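# Load cartridge into sealant gun, leave gun on table

## Task

Insert the cartridge into the sealant gun so that its front end sits almost fully inside the cup of the gun's front ring, with the nozzle sticking out through that ring. The plunger rod is already pulled back and may stay that way. The loaded gun must end up lying on the table itself, not leaning on or resting on any other object. Then declare that you are finished.

## Robot and tools

ROBOT. Two seven-joint arms, left_arm and right_arm, each with a parallel gripper. Calibrated bases in the scene frame: left_arm at (+0.010, +0.416, 0) m, right_arm at (+0.021, -0.331, 0) m, both turned only slightly about z. The right gripper's fingers are rigid. The left gripper's fingers can fold: a part held in the outermost quarter of the pads is squeezed as commanded; held nearer the palm, the fingers may wrap and pull it inward, so narrow parts slip or go unheld and wide ones get squeezed harder than set. Pushing a held part toward the palm, or pressing a fingertip into a surface while not fully closed, also folds them, often with little sign, and can spoil the next grip.

FRAMES. Scene frame: origin at table-top height midway between the nominal bases, +x out over the table, +z up, +y toward left_arm (arm names do not match image sides). Reported hand positions (m) and quaternions (wxyz) are in this frame and may be off by a few cm. Gripper axes: fingers point along its +z, open and close along its y. end_effector_position is the centre of the closed pads (pads 66 mm long); fingertips extend about 33 mm past it at gaps up to 40 mm, only 9 mm when fully open.

ROW LAYOUT (shared by execute_actions and move). Every row has 20 numbers, always both arms: left_arm dx, dy, dz, rx, ry, rz, then left gripper position, force_limit, speed, activate; then the same ten for right_arm. The six pose numbers are an offset, not a pose: measured along scene axes from that arm's Hand target at the start of the action or move, with 1.0 = 0.6 m or 180 degrees; rx, ry, rz form one rotation vector, turning about the Hand target point. Sending offsets again moves further. All six at 0 means no new pose request. Gripper values lie in [-1, 1]: position +1 fully open (140 mm), pads touch near -0.8, -1 closes until blocked. force_limit sets grip force after a slow close (roughly 14 N at -1, 40 N at 0, 58 N at +1 on parts up to 40 mm); speed sets finger speed (about 30, 140, 250 mm/s at -1, 0, +1) and faster closes grip harder. Both start at +1. A 0 is a real command, so resend a gripper's current values to leave it alone. activate stays 0; send 1 once only when fault shows 7 or 13 or a result requests it, with nothing touching the outside of the fingers (it closes, reopens and releases).

TOOLS.
execute_actions: actions is a list of actions; each action is up to 15 rows, one per 1/30 s step, the last row held to step 15. Every row of an action counts from the same start pose. cameras picks images (names or ["all"]); an empty actions list returns state plus all images.
move: target is one row or a list of up to 15 rows, all offsets from the same starting Hand targets. Straight-line paths, no obstacle avoidance, capped at 10 s. speed in m/s, 0.002 to 2 (default 0.25), one value or one per target; turns limited to twice that in rad/s, max 2.5. blend in m rounds corners (0 = stop at each). stop_force, 20 to 40 N for both arms, ends an arm's path when it senses that much push against its motion; aim a few cm past contact and go slowly; unreliable while the gripper rotates; omit it when backing off a contact; all targets must then share finger values. zero (only with stop_force, default true) re-zeroes the force reading. blocking=false returns early (not with stop_force). Result adds a move: line (done, off_target, moving, held, fault; limits=paced or held).
wait: seconds 0 to 3600, sends nothing new. stop: brakes a running move. zoom_image: camera and region [x0, y0, x1, y1] in pixels, at most 504 by 504, from that camera's latest image. clear_fault: arm = left_arm or right_arm, clears a reported torque or force fault. finished_scene: scene = 1; ends the scene, irreversible; use it to report you are done.

CAMERAS: cam_head_left, cam_head_right, cam_high, cam_low, cam_left_wrist, cam_right_wrist, all 672x504.

RESULTS. Hand target is the last commanded pose after clipping (each step is clipped to 70 mm and 16 degrees from the measured pose); the gripper often rests a little short, and the next execute_actions call re-requests it. object_status: 0 moving, 1 blocked while opening, 2 blocked while closing (a grip: check for it), 3 reached target or pads met. position_measured is in counts: 3 open, 75 about 100 mm, 139 about 60 mm, 200 about 20 mm, 230 pads touching. To grip harder, raise force_limit and nudge position (-1 to -0.98). Joint torques, external joint torques (no reading = none), flange force in gripper axes (includes held weight, noisy), joint velocities, and step positions are also listed. A MOTOR HOT line warns of overheating; an OVER-TEMPERATURE FAULT brakes the arm for 30 to 60 s or more.

LIMITS AND CAUTIONS. Contact torque limits: 85 N m for waist, shoulder, upper arm roll, elbow; 11 N m for forearm roll, wrist pitch, wrist roll. Net outside force limit 85 N, held weight included. Exceeding either, crossing a joint range, or moving a joint too fast stops the arm until clear_fault. Joint ranges (rad): waist and upper arm roll ±2.901, shoulder ±1.836, elbow -3.077 to -0.117 (straight at -0.467), forearm roll ±2.876, wrist pitch 0.440 to 4.622, wrist roll ±3.051. Avoid dropping or flinging parts, slamming into the table or fixed items, hard pushes, squeezing a part hard while it still rests on something, and any contact between the two grippers or closing one on the other's fingers. Nothing may end up off the table. Loose objects can occasionally get nudged by outside pushes. Slower moves mean gentler contacts and fewer faults.

Each tool is called as name(argument=value, ...), one argument or row to a line, values as JSON.

## Session

execute_actions(
  actions=[],
)

Scene clock: 0.00 s.
left_arm: end_effector_position=(+0.4965, +0.3201, +0.3926) position_measured=3 object_status=3 fault=0 end_effector_quat_wxyz=(-0.036, -0.328, +0.943, +0.034) | right_arm: end_effector_position=(+0.5127, -0.4547, +0.2322) position_measured=3 object_status=3 fault=0 end_effector_quat_wxyz=(+0.021, +0.123, +0.940, -0.319)
Joint positions: left_arm=[-0.264 -0.097 0.037 -1.719 0.024 1.525 0.69] | right_arm=[-0.151 -0.071 0.261 -2.226 -0.679 1.948 2.246]
Joint velocities: within noise
Joint torques (N m): no reading
External joint torques (N m): no reading
Flange force (N): no reading
Hand target: left_arm +0.4965, +0.3202, +0.3926; -0.036, -0.328, +0.943, +0.034 | right_arm +0.5127, -0.4547, +0.2322; +0.021, +0.123, +0.940, -0.319
Tool commands: left_gripper/position=+1.0 left_gripper/force_limit=+1.0 left_gripper/speed=+1.0 left_gripper/activate=+0.0 right_gripper/position=+1.0 right_gripper/force_limit=+1.0 right_gripper/speed=+1.0 right_gripper/activate=+0.0

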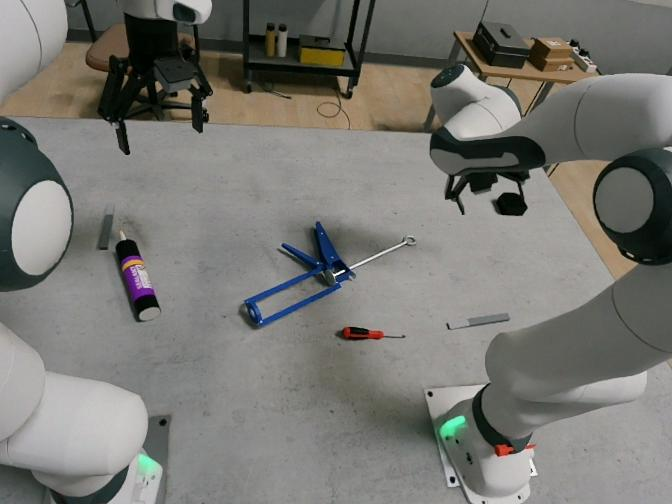

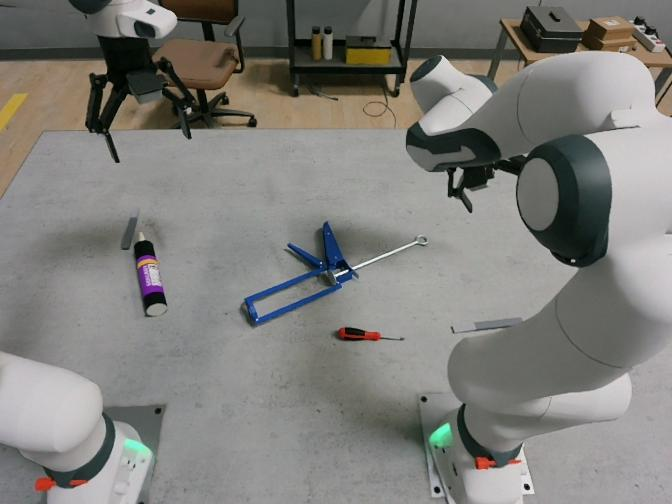

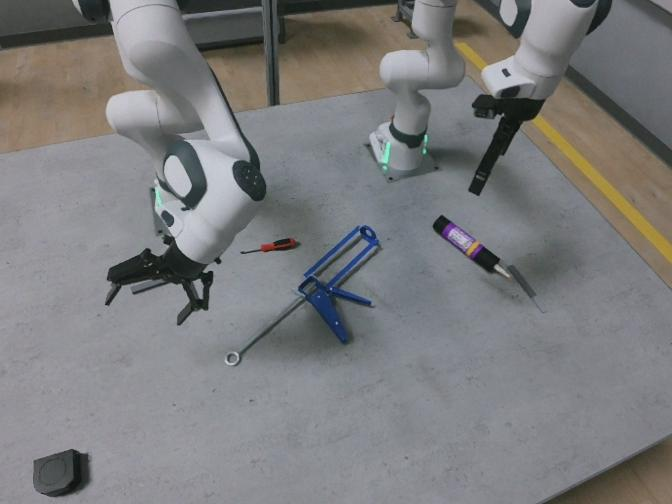

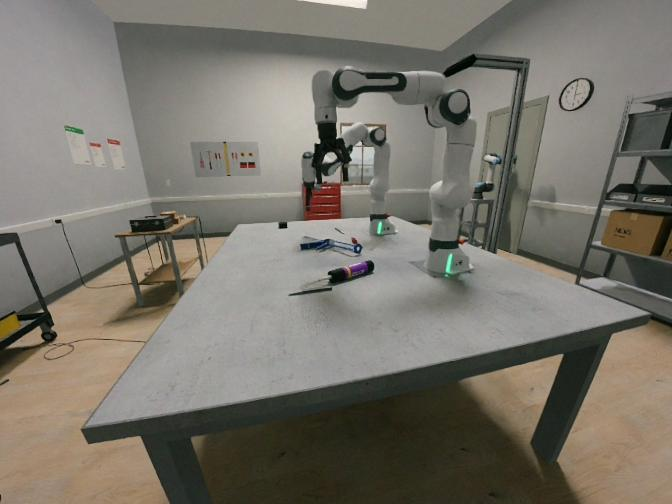

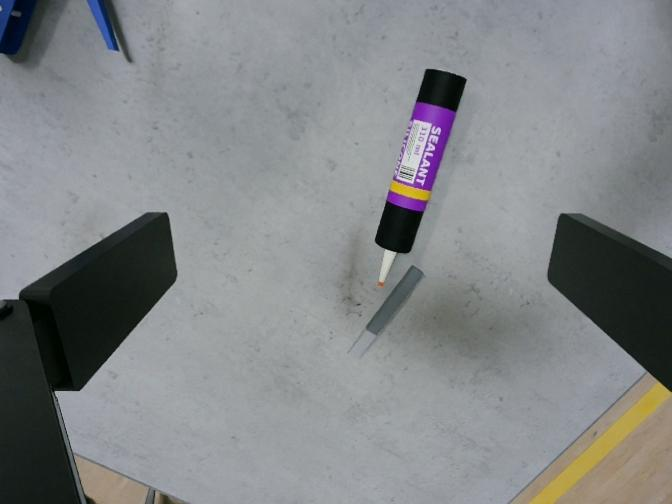

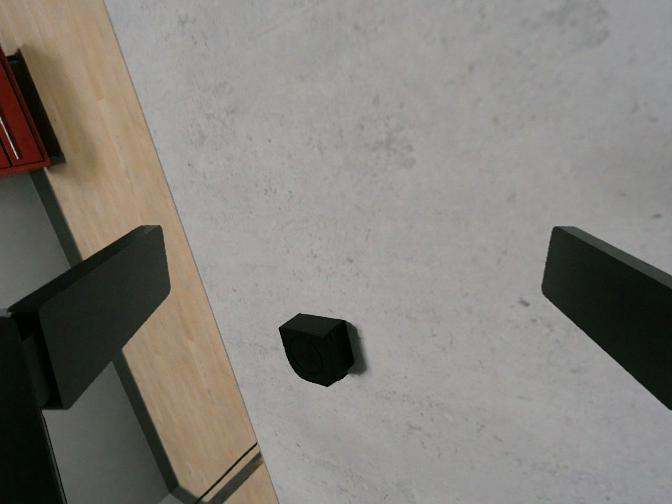

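zoom_image(
  camera="cam_head_left",
  region=[220, 200, 440, 350],
)

zoom_image(
  camera="cam_head_right",
  region=[220, 200, 440, 350],
)

zoom_image(
  camera="cam_high",
  region=[210, 200, 400, 380],
)

zoom_image(
  camera="cam_head_left",
  region=[80, 190, 200, 340],
)

Scaled by 2.291.

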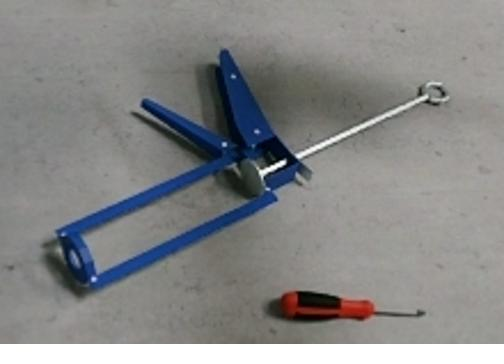

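Scaled by 2.291.

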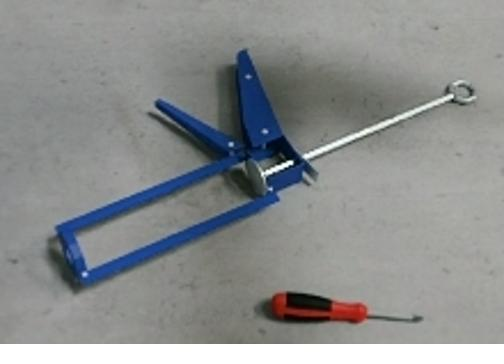

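Scaled by 2.653.

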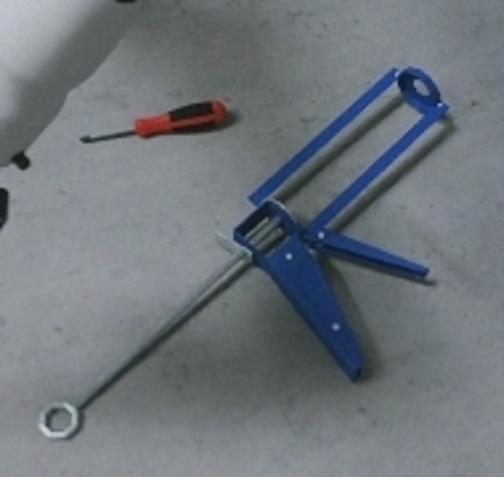

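Scaled by 3.360.

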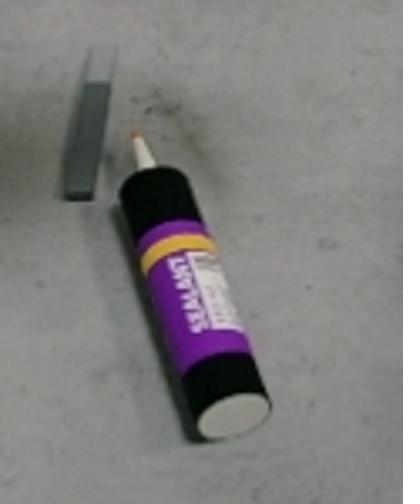

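move(
  target=[-0.13,-0.4,-0.13,0,0,0,1,1,1,0,0,0,0,0,0,0,1,1,1,0],
  cameras=["cam_left_wrist","cam_low"],
)

Scene clock: 15.53 s.
left_arm: end_effector_position=(+0.4167, +0.0804, +0.3154) position_measured=3 object_status=3 fault=0 end_effector_quat_wxyz=(-0.038, -0.325, +0.944, +0.034) | right_arm: end_effector_position=(+0.5127, -0.4547, +0.2322) position_measured=3 object_status=3 fault=0 end_effector_quat_wxyz=(+0.021, +0.123, +0.940, -0.319)
Joint positions: left_arm=[-0.459 -0.013 -0.229 -1.818 -0.03 1.707 0.24] | right_arm=[-0.151 -0.071 0.261 -2.226 -0.679 1.948 2.246]
Joint velocities: left_arm=[-0.001 0 0 0 -0.001 0 -0.007] | right_arm=[within noise]
Joint torques (N m): left_arm=[0.52 -30.54 -0.45 25.32 0.94 2.67 -0.17] | right_arm=[-1.21 -26.4 -1.02 22.34 -0.2 1.3 -0.04]
External joint torques (N m): left_arm=[0.37 1.07 -0.69 0.53 0.26 0.35 -0.18] | right_arm=[-1.27 0.96 -0.54 -0.62 0 0.05 0.03]
Flange force (N): left_arm=[-0.7 -5.5 -0.9] | right_arm=[-0.9 0.0 2.9]
Hand target: left_arm +0.4185, +0.0802, +0.3146; -0.036, -0.328, +0.943, +0.034 | right_arm +0.5127, -0.4547, +0.2322; +0.021, +0.123, +0.940, -0.319
Off the commanded pose: left_arm 0.002 m, 0 deg | right_arm 0.000 m, 0 deg.
move: done
cam_left_wrist: T_world_to_cam=[[-0.6021, 0.79463, 0.07779, 0.17129], [0.77295, 0.5557, 0.30618, -0.46265], [0.20007, 0.24448, -0.94879, 0.33996]] pos_world=[0.39272, 0.03787, 0.45088]
Images, in order (width x height): cam_low 672x504, cam_left_wrist 672x504.

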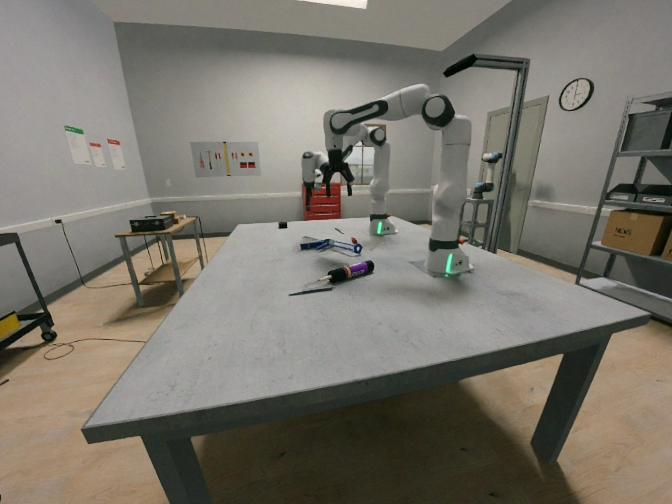

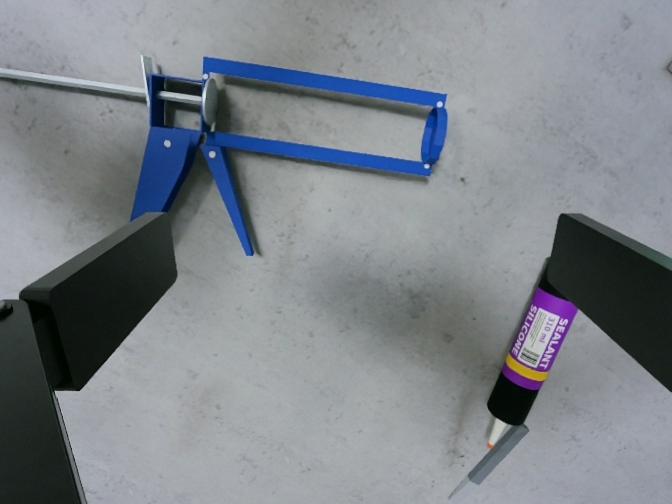

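zoom_image(
  camera="cam_left_wrist",
  region=[120, 40, 460, 270],
)

zoom_image(
  camera="cam_low",
  region=[280, 220, 390, 300],
)

Scaled by 1.482.

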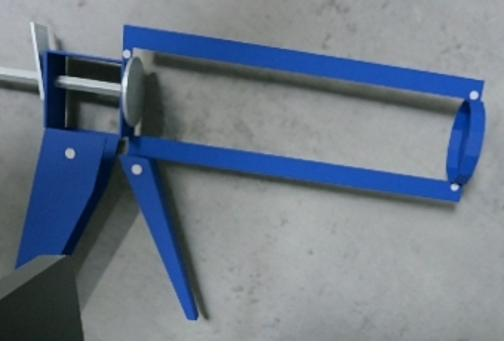

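Scaled by 4.582.

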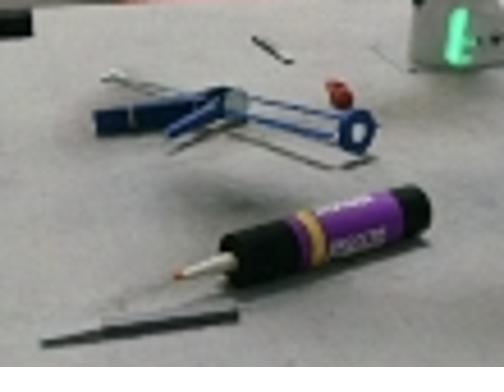

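move(
  target=[-0.05,0.35,-0.15,-0.3,0,0,1,1,1,0,0,0,0,0,0,0,1,1,1,0],
  cameras=["cam_left_wrist"],
)

Scene clock: 24.90 s.
left_arm: end_effector_position=(+0.3894, +0.2902, +0.2244) position_measured=3 object_status=3 fault=0 end_effector_quat_wxyz=(-0.181, -0.279, +0.855, -0.398) | right_arm: end_effector_position=(+0.5127, -0.4547, +0.2322) position_measured=3 object_status=3 fault=0 end_effector_quat_wxyz=(+0.021, +0.123, +0.940, -0.319)
Joint positions: left_arm=[-0.617 -0.352 0.826 -2.543 -0.652 1.927 1.448] | right_arm=[-0.151 -0.071 0.261 -2.226 -0.679 1.948 2.246]
Joint velocities: left_arm=[0.001 -0.001 0.001 0 -0.001 0 0.007] | right_arm=[within noise]
Joint torques (N m): left_arm=[0.13 -10.12 -6.76 21.32 -0.28 0.16 0.04] | right_arm=[-1.18 -26.38 -1.04 22.33 -0.2 1.29 -0.08]
External joint torques (N m): left_arm=[0.04 0.41 -0.46 0.61 0.34 -0.21 0.08] | right_arm=[-1.26 0.9 -0.57 -0.51 -0.01 0.05 -0.01]
Flange force (N): left_arm=[-1.9 -1.3 -1.4] | right_arm=[-1.1 -0.2 2.7]
Hand target: left_arm +0.3885, +0.2902, +0.2246; -0.181, -0.276, +0.856, -0.398 | right_arm +0.5127, -0.4547, +0.2322; +0.021, +0.123, +0.940, -0.319
Off the commanded pose: left_arm 0.001 m, 0 deg | right_arm 0.000 m, 0 deg.
move: done
cam_left_wrist: T_world_to_cam=[[-0.61258, 0.52289, -0.59274, 0.22857], [0.76374, 0.58472, -0.2735, -0.40505], [0.20358, -0.62023, -0.75754, 0.4145]] pos_world=[0.36499, 0.37441, 0.3387]

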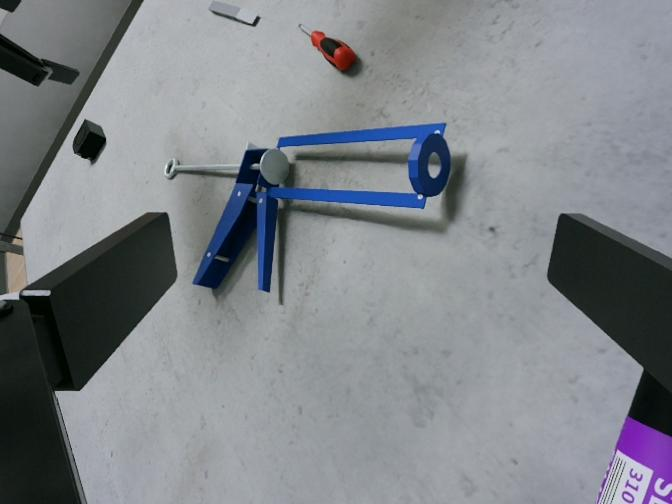

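zoom_image(
  camera="cam_left_wrist",
  region=[240, 100, 480, 300],
)

Scaled by 2.100.

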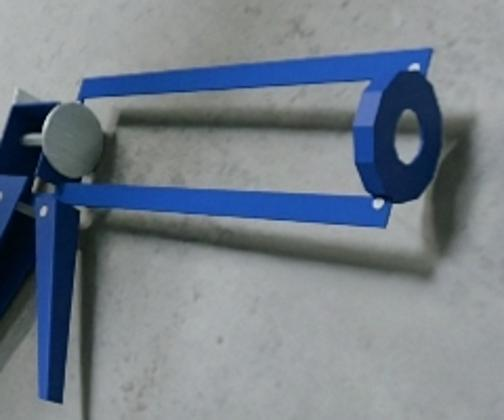

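move(
  target=[0.0,0,0,0,0,0,1,1,1,0,0.05,0.2,0.1,-0.04,-0.07,-0.2,1,1,1,0],
)

Scene clock: 56.10 s.
left_arm: end_effector_position=(+0.3894, +0.2902, +0.2244) position_measured=3 object_status=3 fault=0 end_effector_quat_wxyz=(-0.180, -0.279, +0.855, -0.398) | right_arm: end_effector_position=(+0.5437, -0.3352, +0.2927) position_measured=3 object_status=3 fault=0 end_effector_quat_wxyz=(+0.032, +0.436, +0.828, -0.351)
Joint positions: left_arm=[-0.617 -0.352 0.826 -2.542 -0.652 1.927 1.45] | right_arm=[0.066 0.285 0.314 -1.614 -0.596 1.364 2.946]
Joint velocities: left_arm=[within noise] | right_arm=[0 0 -0.001 -0.001 -0.001 0 0.006]
Joint torques (N m): left_arm=[0.21 -10.18 -6.75 21.32 -0.32 0.14 0.06] | right_arm=[-0.67 -37.38 1.68 22.88 -0.1 0.43 0.27]
External joint torques (N m): left_arm=[0.26 0.33 -0.31 0.61 0.3 -0.22 0.1] | right_arm=[-0.42 1.46 -0.6 -0.04 0.49 -0.22 0.34]
Flange force (N): left_arm=[-1.6 -0.9 -1.7] | right_arm=[-1.1 4.1 -1.5]
Hand target: left_arm +0.3885, +0.2902, +0.2246; -0.181, -0.276, +0.856, -0.398 | right_arm +0.5427, -0.3347, +0.2922; +0.030, +0.439, +0.826, -0.352
Off the commanded pose: left_arm 0.001 m, 0 deg | right_arm 0.001 m, 0 deg.
move: done

move(
  target=[0,0,0,0,0,0,1,1,1,0,0.05,0.2,0,0.234,0.108,0.507,1,1,1,0],
)

move(
  target=[0,0,0,0,0,0,1,1,1,0,0.1,0.15,0.0,0.159,0.058,0.764,1,1,1,0],
  cameras=["cam_right_wrist","cam_high","cam_head_right"],
)

Scene clock: 67.53 s.
left_arm: end_effector_position=(+0.3894, +0.2902, +0.2244) position_measured=3 object_status=3 fault=0 end_effector_quat_wxyz=(-0.180, -0.279, +0.855, -0.398) | right_arm: end_effector_position=(+0.5732, -0.2141, +0.2927) position_measured=3 object_status=3 fault=0 end_effector_quat_wxyz=(+0.002, -0.340, +0.940, -0.001)
Joint positions: left_arm=[-0.617 -0.352 0.826 -2.542 -0.652 1.927 1.45] | right_arm=[-0.084 0.005 0.314 -1.874 -0.003 1.884 1.087]
Joint velocities: left_arm=[within noise] | right_arm=[-0.001 -0.001 0 0.001 0.001 -0.001 -0.005]
Joint torques (N m): left_arm=[0.2 -10.14 -6.74 21.28 -0.33 0.12 0.04] | right_arm=[-1.52 -29.47 -0.81 24.54 1.19 2.33 -0.1]
External joint torques (N m): left_arm=[0.25 0.32 -0.31 0.62 0.29 -0.23 0.08] | right_arm=[-1.47 1.27 -0.81 -0.13 0.46 -0.14 -0.1]
Flange force (N): left_arm=[-1.6 -0.9 -1.8] | right_arm=[-1.3 -3.2 0.3]
Hand target: left_arm +0.3885, +0.2902, +0.2246; -0.181, -0.276, +0.856, -0.398 | right_arm +0.5727, -0.2147, +0.2922; +0.001, -0.341, +0.940, +0.001
Off the commanded pose: left_arm 0.001 m, 0 deg | right_arm 0.001 m, 0 deg.
move: done

Scene clock: 74.00 s.
left_arm: end_effector_position=(+0.3894, +0.2902, +0.2244) position_measured=3 object_status=3 fault=0 end_effector_quat_wxyz=(-0.180, -0.279, +0.855, -0.398) | right_arm: end_effector_position=(+0.6328, -0.1256, +0.2908) position_measured=3 object_status=3 fault=0 end_effector_quat_wxyz=(-0.012, +0.986, -0.007, -0.167)
Joint positions: left_arm=[-0.617 -0.352 0.826 -2.542 -0.652 1.927 1.45] | right_arm=[0.074 0.944 0.691 -0.504 -0.389 1.058 -1.122]
Joint velocities: left_arm=[within noise] | right_arm=[0 0 -0.001 -0.001 0.001 0.001 -0.005]
Joint torques (N m): left_arm=[0.19 -10.18 -6.74 21.3 -0.33 0.15 0.06] | right_arm=[-0.64 -51.12 7.37 18.37 1.87 1.58 -0.26]
External joint torques (N m): left_arm=[0.22 0.22 -0.33 0.65 0.28 -0.21 0.11] | right_arm=[-0.66 1.54 -0.89 0.21 0.5 -0.19 -0.25]
Flange force (N): left_arm=[-1.3 -0.9 -1.8] | right_arm=[0.0 0.0 0.0]
Hand target: left_arm +0.3885, +0.2902, +0.2246; -0.181, -0.276, +0.856, -0.398 | right_arm +0.6327, -0.1247, +0.2922; +0.001, +0.979, -0.001, -0.205
Off the commanded pose: left_arm 0.001 m, 0 deg | right_arm 0.002 m, 5 deg.
elbow stopped short (right arm): the move would have taken joint 4 (elbow) straighter than the controller allows.
move: off_target (right_arm)
cam_right_wrist: T_world_to_cam=[[-0.00047, -0.99931, -0.03721, -0.10512], [-0.77816, -0.023, 0.62764, 0.31323], [-0.62806, 0.02925, -0.77761, 0.77528]] pos_world=[0.73062, -0.12052, 0.40236]
Images, in order (width x height): cam_head_right 672x504, cam_high 672x504, cam_right_wrist 672x504.

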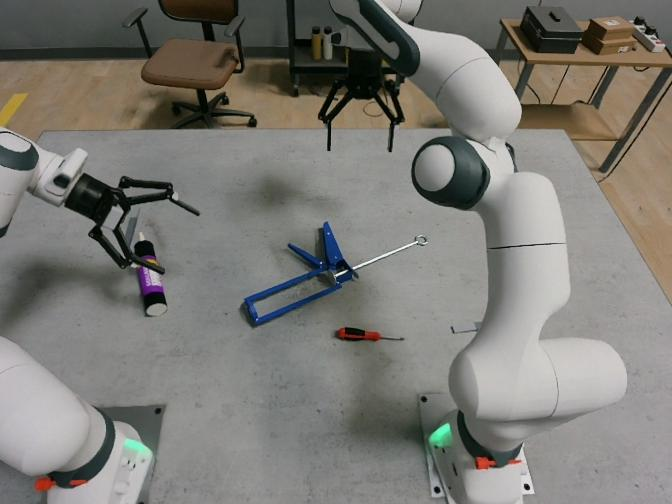

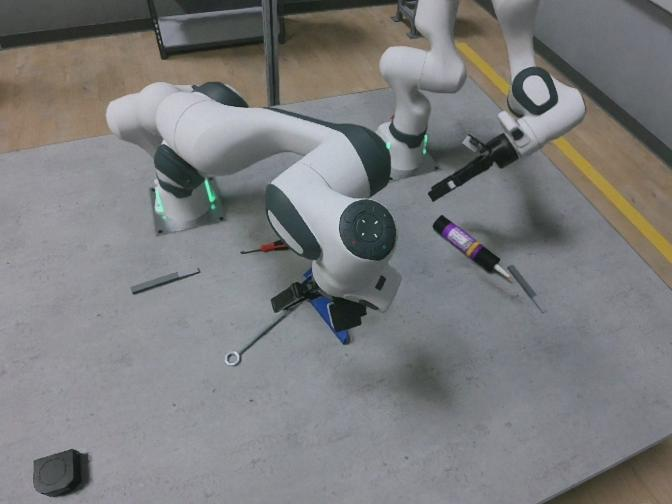

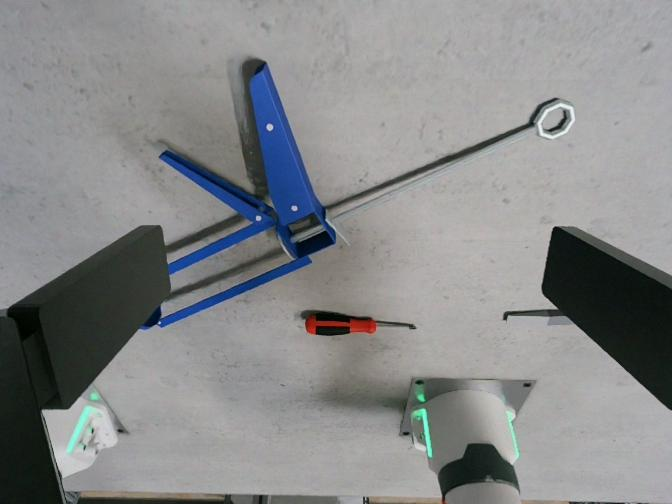

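move(
  target=[0,0,0,0,0,0,1,1,1,0,-0.0545,0.1245,-0.237,0.0132,-0.131,0.061,1,1,1,0],
  cameras=["cam_right_wrist","cam_high","cam_head_right","cam_left_wrist"],
)

Scene clock: 85.23 s.
left_arm: end_effector_position=(+0.3894, +0.2902, +0.2244) position_measured=3 object_status=3 fault=0 end_effector_quat_wxyz=(-0.180, -0.279, +0.855, -0.398) | right_arm: end_effector_position=(+0.5990, -0.0502, +0.1496) position_measured=3 object_status=3 fault=0 end_effector_quat_wxyz=(-0.001, +0.995, +0.098, -0.002)
Joint positions: left_arm=[-0.617 -0.352 0.826 -2.542 -0.652 1.927 1.45] | right_arm=[-0.284 0.51 0.878 -1.76 -0.435 2.058 -1.045]
Joint velocities: left_arm=[within noise] | right_arm=[0 -0.001 -0.002 0 -0.001 0.004 0.003]
Joint torques (N m): left_arm=[0.2 -10.1 -6.68 21.31 -0.34 0.14 0.01] | right_arm=[-1.02 -34.42 11.71 21.27 0.32 2.97 0.22]
External joint torques (N m): left_arm=[0.24 0.31 -0.26 0.68 0.28 -0.21 0.05] | right_arm=[-1.24 0.88 -1.1 -0.9 -0.41 0.32 0.22]
Flange force (N): left_arm=[-1.7 -1.0 -1.9] | right_arm=[-2.5 2.2 3.5]
Hand target: left_arm +0.3885, +0.2902, +0.2246; -0.181, -0.276, +0.856, -0.398 | right_arm +0.6000, -0.0500, +0.1500; +0.000, +0.995, +0.096, +0.000
Off the commanded pose: left_arm 0.001 m, 0 deg | right_arm 0.001 m, 0 deg.
move: done; limits=paced
cam_left_wrist: T_world_to_cam=[[-0.61095, 0.52351, -0.59387, 0.22807], [0.76491, 0.58372, -0.27236, -0.40554], [0.20407, -0.62066, -0.75706, 0.41438]] pos_world=[0.36499, 0.37451, 0.3387]
cam_right_wrist: T_world_to_cam=[[0.21591, -0.97635, -0.01126, -0.16741], [-0.91741, -0.2068, 0.34, 0.49446], [-0.33429, -0.06308, -0.94036, 0.48574]] pos_world=[0.65215, -0.03055, 0.28677]
Images, in order (width x height): cam_head_right 672x504, cam_high 672x504, cam_left_wrist 672x504, cam_right_wrist 672x504.

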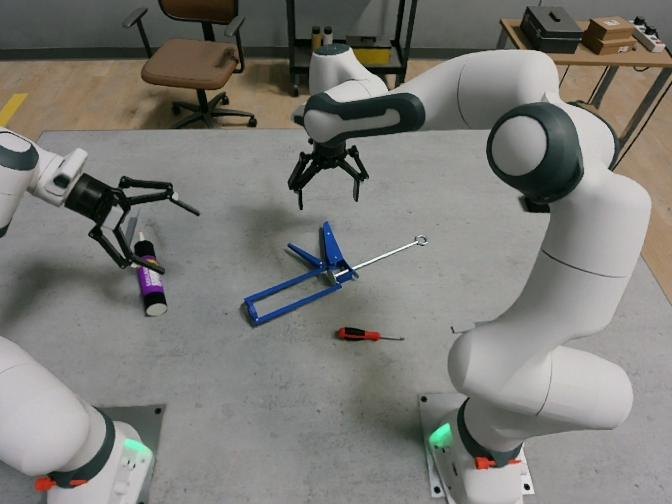

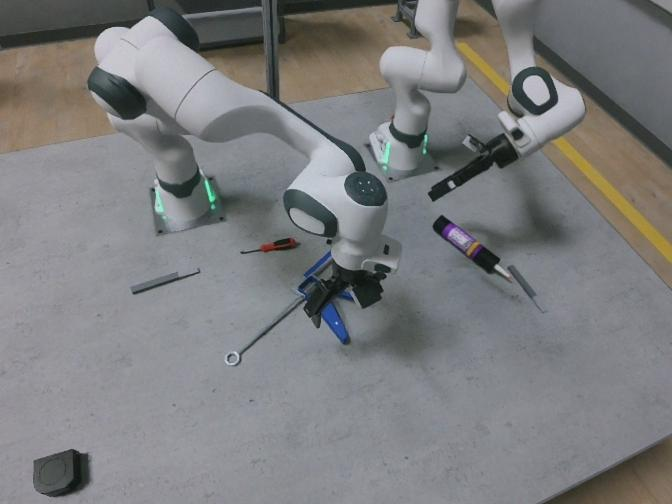

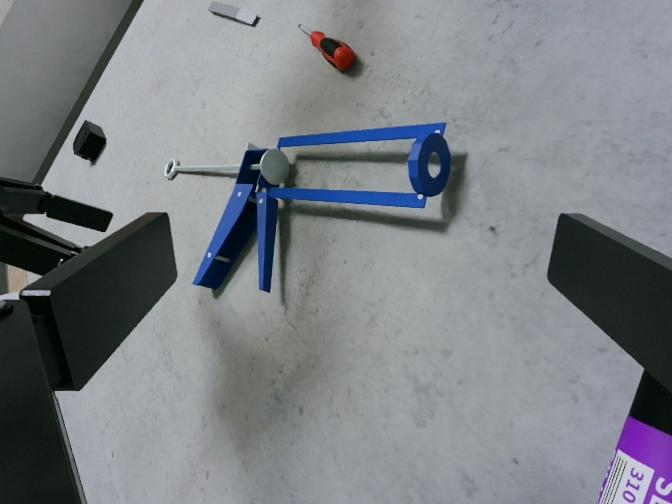

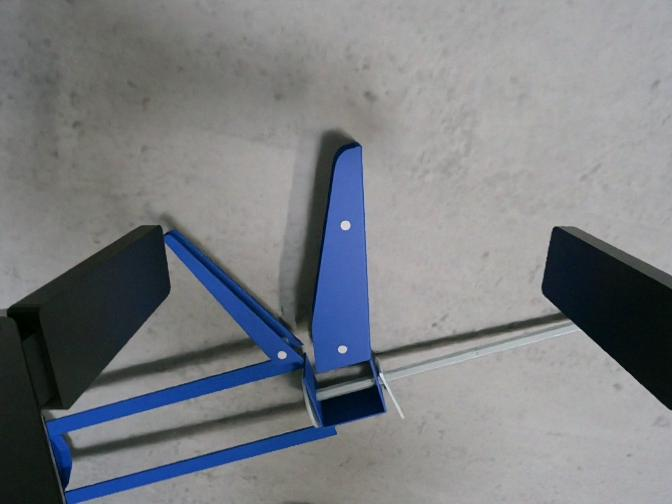

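move(
  target=[0,0,0,0,0,0,1,1,1,0,0,0,-0.1667,0,0,0,1,-0.6,0,0],
  speed=0.15,
  stop_force=25,
  cameras=["cam_right_wrist"],
)

Scene clock: 90.83 s.
left_arm: end_effector_position=(+0.3894, +0.2902, +0.2244) position_measured=3 object_status=3 fault=0 end_effector_quat_wxyz=(-0.180, -0.279, +0.855, -0.398) | right_arm: end_effector_position=(+0.5984, -0.0508, +0.0489) position_measured=3 object_status=3 fault=0 end_effector_quat_wxyz=(+0.000, +0.995, +0.097, -0.002)
Joint positions: left_arm=[-0.617 -0.352 0.826 -2.542 -0.652 1.927 1.45] | right_arm=[-0.209 0.644 0.765 -1.822 -0.553 2.234 -0.974]
Joint torques (N m): left_arm=[0.14 -10.12 -6.75 21.32 -0.31 0.14 0.01] | right_arm=[-0.71 -37.68 13.31 19.47 0.35 3.02 0.23]
External joint torques (N m): left_arm=[0.17 0.32 -0.35 0.68 0.31 -0.21 0.05] | right_arm=[-0.58 1.45 -0.75 -0.56 -0.3 0.38 0.23]
Flange force (N): left_arm=[-1.7 -1.2 -1.8] | right_arm=[0.3 0.4 4.0]
Hand target: left_arm +0.3885, +0.2902, +0.2246; -0.181, -0.276, +0.856, -0.398 | right_arm +0.6000, -0.0500, +0.0500; +0.000, +0.995, +0.096, +0.000
Off the commanded pose: left_arm 0.001 m, 0 deg | right_arm 0.002 m, 0 deg.
move: done
cam_right_wrist: T_world_to_cam=[[0.215, -0.97657, -0.00974, -0.1685], [-0.91751, -0.2054, 0.34057, 0.52804], [-0.33459, -0.06428, -0.94017, 0.39104]] pos_world=[0.65155, -0.03095, 0.18617]

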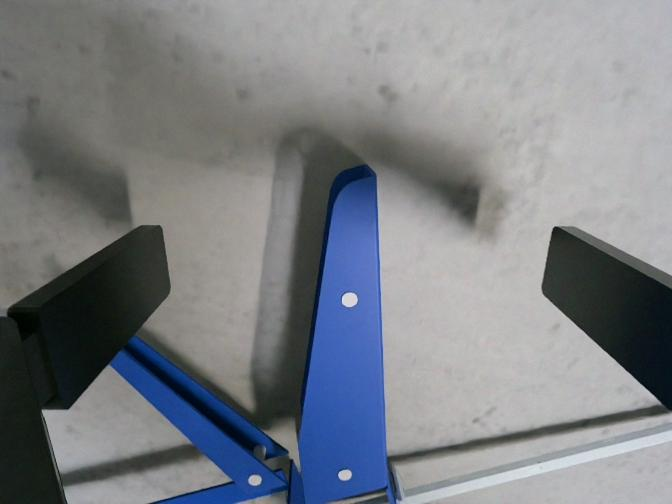

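move(
  target=[0,0,0,0,0,0,1,1,1,0,0,0,0,0,0,0,-1,-0.6,-1,0],
  cameras=["cam_right_wrist","cam_left_wrist"],
)

Scene clock: 96.03 s.
left_arm: end_effector_position=(+0.3894, +0.2902, +0.2244) position_measured=3 object_status=3 fault=0 end_effector_quat_wxyz=(-0.180, -0.279, +0.855, -0.398) | right_arm: end_effector_position=(+0.5984, -0.0504, +0.0490) position_measured=197 object_status=0 fault=0 end_effector_quat_wxyz=(+0.000, +0.995, +0.098, -0.002)
Joint positions: left_arm=[-0.617 -0.352 0.826 -2.542 -0.652 1.927 1.45] | right_arm=[-0.208 0.644 0.765 -1.822 -0.553 2.234 -0.974]
Joint torques (N m): left_arm=[0.16 -10.16 -6.66 21.35 -0.33 0.14 0.01] | right_arm=[-0.94 -37.68 13.22 19.66 0.39 3.21 0.17]
External joint torques (N m): left_arm=[0.1 0.35 -0.33 0.65 0.29 -0.22 0.05] | right_arm=[-0.83 1.44 -0.85 -0.37 -0.25 0.57 0.17]
Flange force (N): left_arm=[-1.9 -1.2 -1.7] | right_arm=[0.5 0.8 4.0]
Hand target: left_arm +0.3885, +0.2902, +0.2246; -0.181, -0.276, +0.856, -0.398 | right_arm +0.6000, -0.0500, +0.0500; +0.000, +0.995, +0.096, +0.000
Off the commanded pose: left_arm 0.001 m, 0 deg | right_arm 0.002 m, 0 deg.
move: done
cam_left_wrist: T_world_to_cam=[[-0.61095, 0.52351, -0.59387, 0.22807], [0.76491, 0.58372, -0.27236, -0.40554], [0.20407, -0.62066, -0.75706, 0.41438]] pos_world=[0.36499, 0.37451, 0.3387]
cam_right_wrist: T_world_to_cam=[[0.21535, -0.97649, -0.00986, -0.16828], [-0.91761, -0.2058, 0.34005, 0.52815], [-0.33408, -0.06418, -0.94036, 0.39083]] pos_world=[0.65145, -0.03055, 0.18627]
Images, in order (width x height): cam_left_wrist 672x504, cam_right_wrist 672x504.

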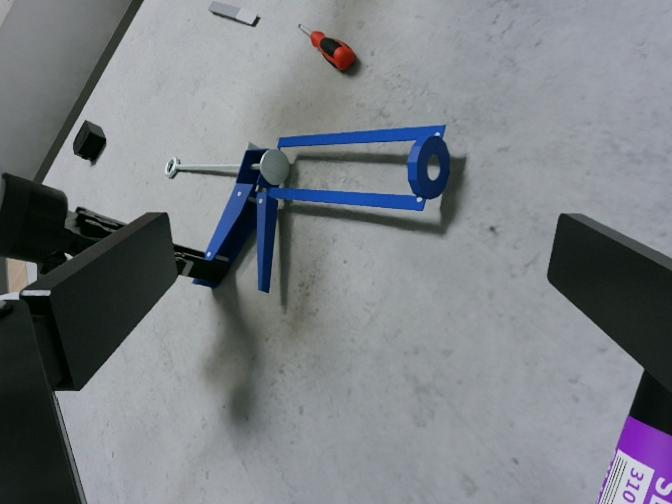

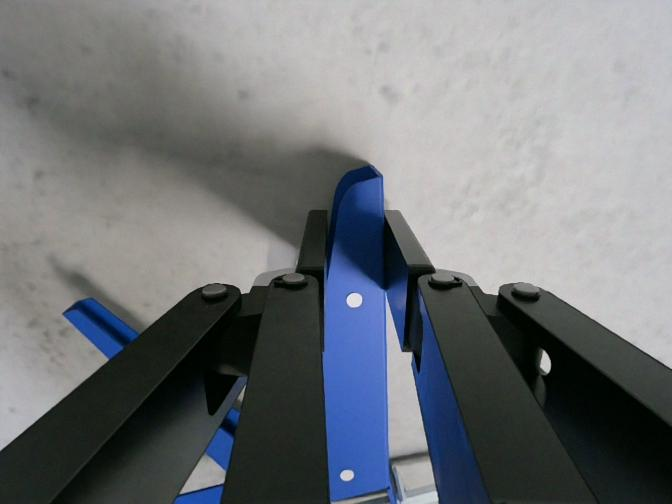

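move(
  target=[-0.0142,-0.40,0.05,0.257,0.177,0.423,1,1,1,0,0,0,0,0,0,0,-1,-0.6,-1,0],
  cameras=["cam_left_wrist","cam_high","cam_head_right"],
)

Scene clock: 103.63 s.
left_arm: end_effector_position=(+0.3810, +0.0505, +0.2545) position_measured=3 object_status=3 fault=0 end_effector_quat_wxyz=(+0.000, +0.855, -0.518, +0.002) | right_arm: end_effector_position=(+0.5984, -0.0504, +0.0490) position_measured=197 object_status=2 fault=0 end_effector_quat_wxyz=(+0.000, +0.995, +0.098, -0.002)
Joint positions: left_arm=[0.65 -0.488 -1.276 -2.08 -0.493 1.892 -0.889] | right_arm=[-0.208 0.644 0.765 -1.822 -0.553 2.234 -0.974]
Joint velocities: left_arm=[0 0 0 0 0.001 -0.001 -0.006] | right_arm=[within noise]
Joint torques (N m): left_arm=[1.02 4.85 13.63 22.61 0.35 2.44 -0.25] | right_arm=[-0.94 -37.64 13.21 19.7 0.41 3.21 0.22]
External joint torques (N m): left_arm=[1.12 0.77 -0.44 0.38 -0.42 -0.22 -0.25] | right_arm=[-0.87 1.39 -0.88 -0.26 -0.24 0.57 0.22]
Flange force (N): left_arm=[9.6 -4.4 0.7] | right_arm=[0.7 0.8 3.9]
Hand target: left_arm +0.3800, +0.0502, +0.2546; +0.000, +0.857, -0.516, +0.001 | right_arm +0.6000, -0.0500, +0.0500; +0.000, +0.995, +0.096, +0.000
Off the commanded pose: left_arm 0.001 m, 0 deg | right_arm 0.002 m, 0 deg.
move: done
cam_left_wrist: T_world_to_cam=[[-0.89228, -0.45131, -0.01273, 0.3747], [-0.42666, 0.83364, 0.35072, 0.03191], [-0.14768, 0.31837, -0.93639, 0.42227]] pos_world=[0.41031, 0.00806, 0.38899]
Images, in order (width x height): cam_head_right 672x504, cam_high 672x504, cam_left_wrist 672x504.

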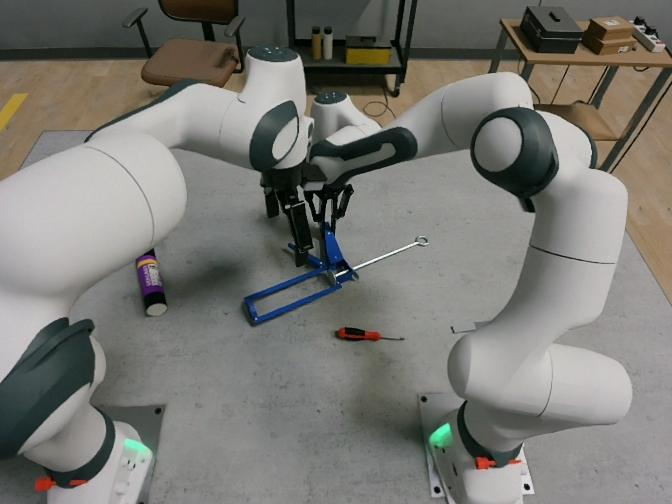

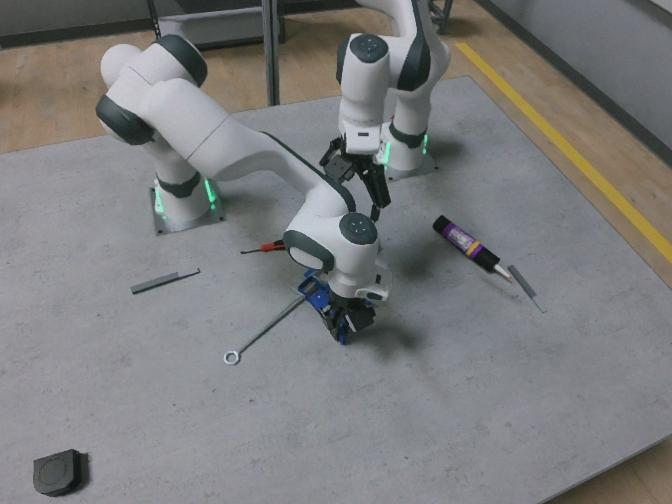

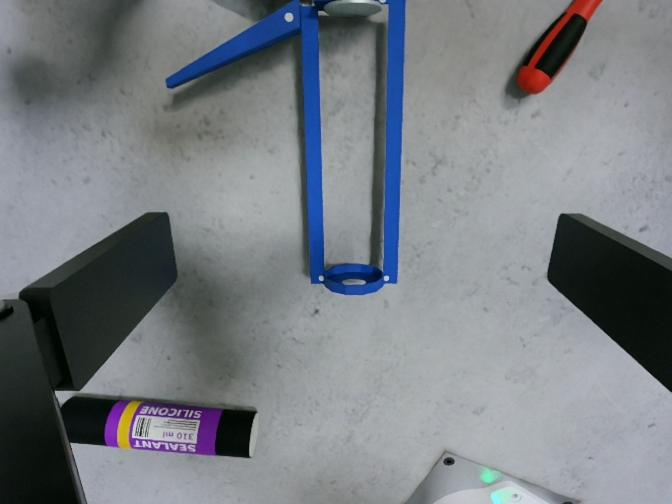

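zoom_image(
  camera="cam_left_wrist",
  region=[290, 180, 420, 310],
)

zoom_image(
  camera="cam_left_wrist",
  region=[260, 0, 460, 160],
)

Scaled by 3.877.

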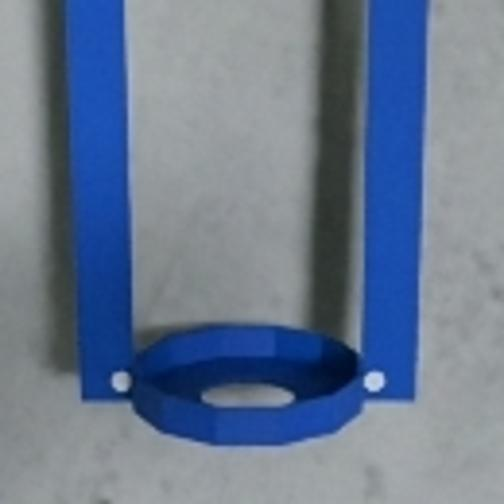

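Scaled by 2.520.

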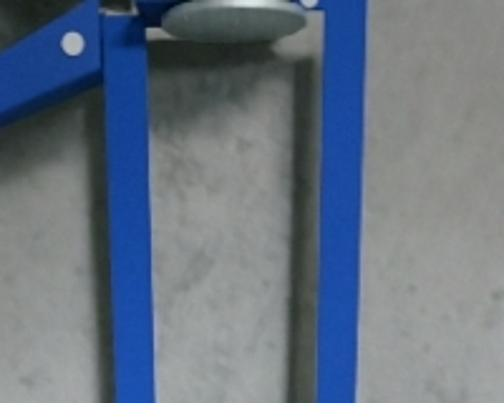

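zoom_image(
  camera="cam_left_wrist",
  region=[315, 250, 395, 305],
)

Scaled by 6.300.

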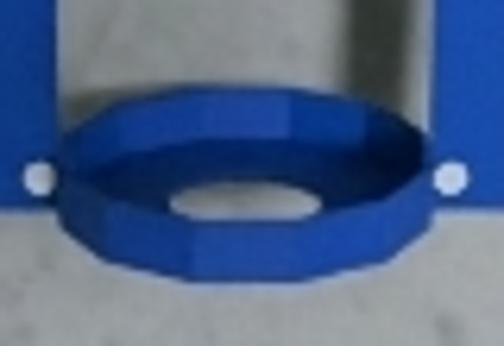

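move(
  target=[-0.158,-0.042,-0.31,0,0,0,-1,0,1,0,0,0,0,0,0,0,-1,-0.6,-1,0],
)

move(
  target=[0,0,-0.1,0,0,0,-1,0,1,0,0,0,0,0,0,0,-1,-0.6,-1,0],
  speed=0.02,
  stop_force=20,
  cameras=["cam_left_wrist"],
)

Scene clock: 127.50 s.
left_arm: end_effector_position=(+0.2838, +0.0263, +0.0681) position_measured=236 object_status=3 fault=0 end_effector_quat_wxyz=(+0.000, +0.857, -0.514, -0.001) | right_arm: end_effector_position=(+0.5984, -0.0504, +0.0490) position_measured=197 object_status=2 fault=0 end_effector_quat_wxyz=(+0.000, +0.995, +0.098, -0.002)
Joint positions: left_arm=[0.665 -0.561 -1.654 -2.412 -0.784 2.29 -0.896] | right_arm=[-0.208 0.644 0.765 -1.822 -0.553 2.234 -0.974]
Joint velocities: left_arm=[0 0.001 -0.001 0.001 -0.001 0.004 0] | right_arm=[within noise]
Joint torques (N m): left_arm=[1.01 13 14.41 17.13 0.29 2.97 0.06] | right_arm=[-0.98 -37.7 13.22 19.68 0.39 3.22 0.21]
External joint torques (N m): left_arm=[1.07 1.11 -0.76 0.12 -0.32 0.31 0.06] | right_arm=[-1.13 1.37 -1.02 -0.25 -0.25 0.58 0.21]
Flange force (N): left_arm=[7.1 -3.7 8.0] | right_arm=[0.4 1.3 3.9]
Hand target: left_arm +0.2852, +0.0250, +0.0686; +0.000, +0.857, -0.516, +0.001 | right_arm +0.6000, -0.0500, +0.0500; +0.000, +0.995, +0.096, +0.000
Off the commanded pose: left_arm 0.002 m, 0 deg | right_arm 0.002 m, 0 deg.
move: done

Scene clock: 130.23 s.
left_arm: end_effector_position=(+0.2832, +0.0249, +0.0414) position_measured=236 object_status=3 fault=0 end_effector_quat_wxyz=(+0.002, +0.857, -0.516, -0.003) | right_arm: end_effector_position=(+0.5984, -0.0504, +0.0490) position_measured=197 object_status=2 fault=0 end_effector_quat_wxyz=(+0.000, +0.995, +0.098, -0.002)
Joint positions: left_arm=[0.767 -0.56 -1.779 -2.413 -0.828 2.346 -0.867] | right_arm=[-0.208 0.644 0.765 -1.822 -0.553 2.234 -0.974]
Joint torques (N m): left_arm=[2.89 12.24 9.4 13.75 -1.03 4.81 0.05] | right_arm=[-0.95 -37.67 13.23 19.69 0.39 3.22 0.19]
External joint torques (N m): left_arm=[2.95 -2.57 -5.55 -2.28 -1.61 2.18 0.05] | right_arm=[-0.99 1.54 -0.99 -0.35 -0.25 0.56 0.19]
Flange force (N): left_arm=[22.7 -9.6 44.4] | right_arm=[0.7 1.0 4.2]
Hand target: left_arm +0.2851, +0.0250, +0.0389; +0.000, +0.857, -0.516, +0.001 (not the last commanded pose) | right_arm +0.6000, -0.0500, +0.0500; +0.000, +0.995, +0.096, +0.000
Off the commanded pose: left_arm 0.033 m, 1 deg | right_arm 0.002 m, 0 deg.
move: contact (left_arm)
cam_left_wrist: T_world_to_cam=[[-0.88965, -0.45664, -0.00363, 0.27228], [-0.42766, 0.83037, 0.3572, 0.08632], [-0.1601, 0.31934, -0.93402, 0.21986]] pos_world=[0.31434, -0.01755, 0.17551]

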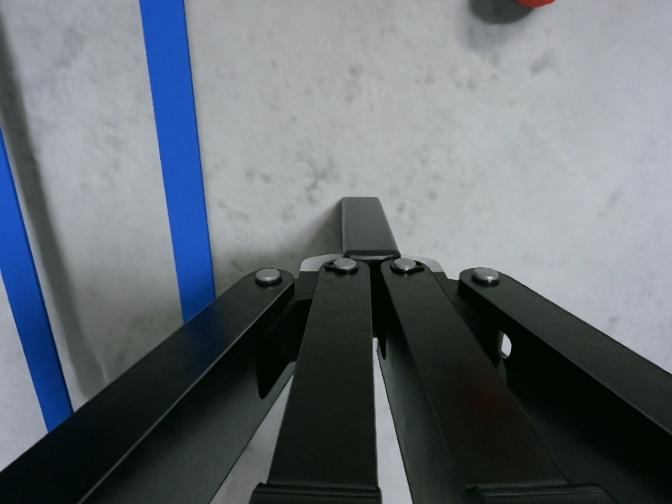

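move(
  target=[
    [0,0,0.12,0,0,0,-1,0,1,0,0,0,0,0,0,0,-1,-0.6,-1,0],
    [0.1765,0.6333,0.302,0,0,-0.5206,1,0,1,0,0,0,0,0,0,0,-1,-0.6,-1,0],
  ],
  blend=[0.03,0],
  speed=0.3,
  cameras=["cam_left_wrist"],
)

Scene clock: 138.67 s.
left_arm: end_effector_position=(+0.3920, +0.4045, +0.2210) position_measured=3 object_status=0 fault=0 end_effector_quat_wxyz=(+0.001, -0.212, +0.977, -0.002) | right_arm: end_effector_position=(+0.5984, -0.0504, +0.0490) position_measured=197 object_status=2 fault=0 end_effector_quat_wxyz=(+0.000, +0.995, +0.098, -0.002)
Joint positions: left_arm=[-0.169 -0.52 0.117 -2.58 0.062 2.067 1.061] | right_arm=[-0.208 0.644 0.765 -1.822 -0.553 2.234 -0.974]
Joint torques (N m): left_arm=[0.48 -12.68 -2.28 24.92 0.86 2.31 0.04] | right_arm=[-0.95 -37.66 13.15 19.65 0.39 3.21 0.21]
External joint torques (N m): left_arm=[0.53 1 -0.29 0.51 0.17 -0.21 0.04] | right_arm=[-1.07 1.44 -1.09 -0.31 -0.25 0.57 0.21]
Flange force (N): left_arm=[-4.1 -1.7 -0.6] | right_arm=[0.6 1.1 4.1]
Hand target: left_arm +0.3910, +0.4050, +0.2201; -0.001, -0.210, +0.978, -0.001 | right_arm +0.6000, -0.0500, +0.0500; +0.000, +0.995, +0.096, +0.000
Off the commanded pose: left_arm 0.001 m, 0 deg | right_arm 0.002 m, 0 deg.
move: done
cam_left_wrist: T_world_to_cam=[[-0.40296, 0.91508, -0.01588, -0.19987], [0.85291, 0.38177, 0.35608, -0.56687], [0.33191, 0.12994, -0.93432, 0.1675]] pos_world=[0.34736, 0.37754, 0.35518]

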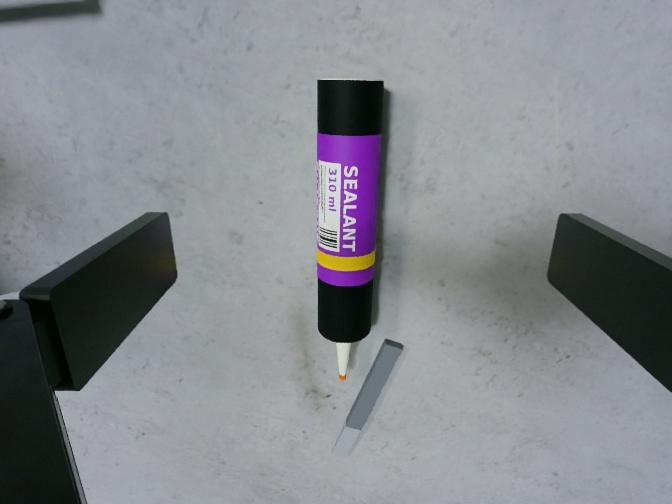

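move(
  target=[
    [-0.0007,0.12,-0.25,0,0,-0.007,-1,0,1,0,0,0,0,0,0,0,-1,-0.6,-1,0],
  ],
  speed=0.3,
)

move(
  target=[0,0,-0.1,0,0,0,-1,0,1,0,0,0,0,0,0,0,-1,-0.6,-1,0],
  speed=0.015,
  stop_force=20,
  cameras=["cam_left_wrist"],
)

Scene clock: 149.43 s.
left_arm: end_effector_position=(+0.3894, +0.4771, +0.0705) position_measured=236 object_status=3 fault=0 end_effector_quat_wxyz=(-0.002, -0.201, +0.980, +0.000) | right_arm: end_effector_position=(+0.5984, -0.0504, +0.0490) position_measured=197 object_status=2 fault=0 end_effector_quat_wxyz=(+0.000, +0.995, +0.098, -0.002)
Joint positions: left_arm=[-0.137 -0.227 0.299 -2.757 0.116 2.533 1.241] | right_arm=[-0.208 0.644 0.765 -1.822 -0.553 2.234 -0.974]
Joint velocities: left_arm=[0 0.001 0 0.002 0 0.001 0.007] | right_arm=[within noise]
Joint torques (N m): left_arm=[0.11 -17.42 -1.91 20.33 0.1 2.83 0.17] | right_arm=[-0.99 -37.66 13.2 19.68 0.38 3.22 0.16]
External joint torques (N m): left_arm=[0.11 0.99 -0.18 0.69 -0.35 0.37 0.17] | right_arm=[-1.19 1.4 -1.07 -0.21 -0.26 0.58 0.16]
Flange force (N): left_arm=[-5.4 -1.4 3.9] | right_arm=[0.7 1.4 3.9]
Hand target: left_arm +0.3906, +0.4770, +0.0701; -0.001, -0.199, +0.980, -0.001 | right_arm +0.6000, -0.0500, +0.0500; +0.000, +0.995, +0.096, +0.000
Off the commanded pose: left_arm 0.001 m, 0 deg | right_arm 0.002 m, 0 deg.
move: done

Scene clock: 153.27 s.
left_arm: end_effector_position=(+0.3899, +0.4772, +0.0317) position_measured=236 object_status=3 fault=0 end_effector_quat_wxyz=(-0.003, -0.201, +0.980, -0.001) | right_arm: end_effector_position=(+0.5984, -0.0504, +0.0490) position_measured=197 object_status=2 fault=0 end_effector_quat_wxyz=(+0.000, +0.995, +0.098, -0.002)
Joint positions: left_arm=[-0.163 -0.104 0.322 -2.77 0.069 2.665 1.278] | right_arm=[-0.208 0.644 0.765 -1.822 -0.553 2.234 -0.974]
Joint torques (N m): left_arm=[-0.25 -14 -1.59 16.43 -0.18 4.32 0.1] | right_arm=[-0.92 -37.65 13.18 19.7 0.39 3.22 0.18]
External joint torques (N m): left_arm=[-0.27 6.47 -0.76 -1.15 -0.54 1.87 0.1] | right_arm=[-0.98 1.38 -0.98 -0.23 -0.25 0.59 0.18]
Flange force (N): left_arm=[-13.6 -5.1 29.3] | right_arm=[0.8 1.0 3.9]
Hand target: left_arm +0.3905, +0.4771, +0.0288; -0.001, -0.199, +0.980, +0.000 (not the last commanded pose) | right_arm +0.6000, -0.0500, +0.0500; +0.000, +0.995, +0.096, +0.000
Off the commanded pose: left_arm 0.022 m, 0 deg | right_arm 0.002 m, 0 deg.
move: contact (left_arm)
cam_left_wrist: T_world_to_cam=[[-0.38132, 0.92438, -0.01116, -0.2833], [0.86472, 0.36092, 0.34928, -0.51975], [0.32689, 0.12354, -0.93695, -0.0129]] pos_world=[0.34562, 0.45106, 0.16629]

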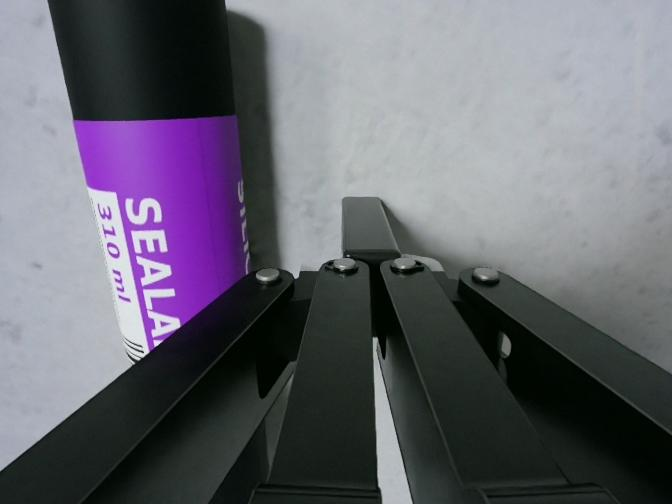

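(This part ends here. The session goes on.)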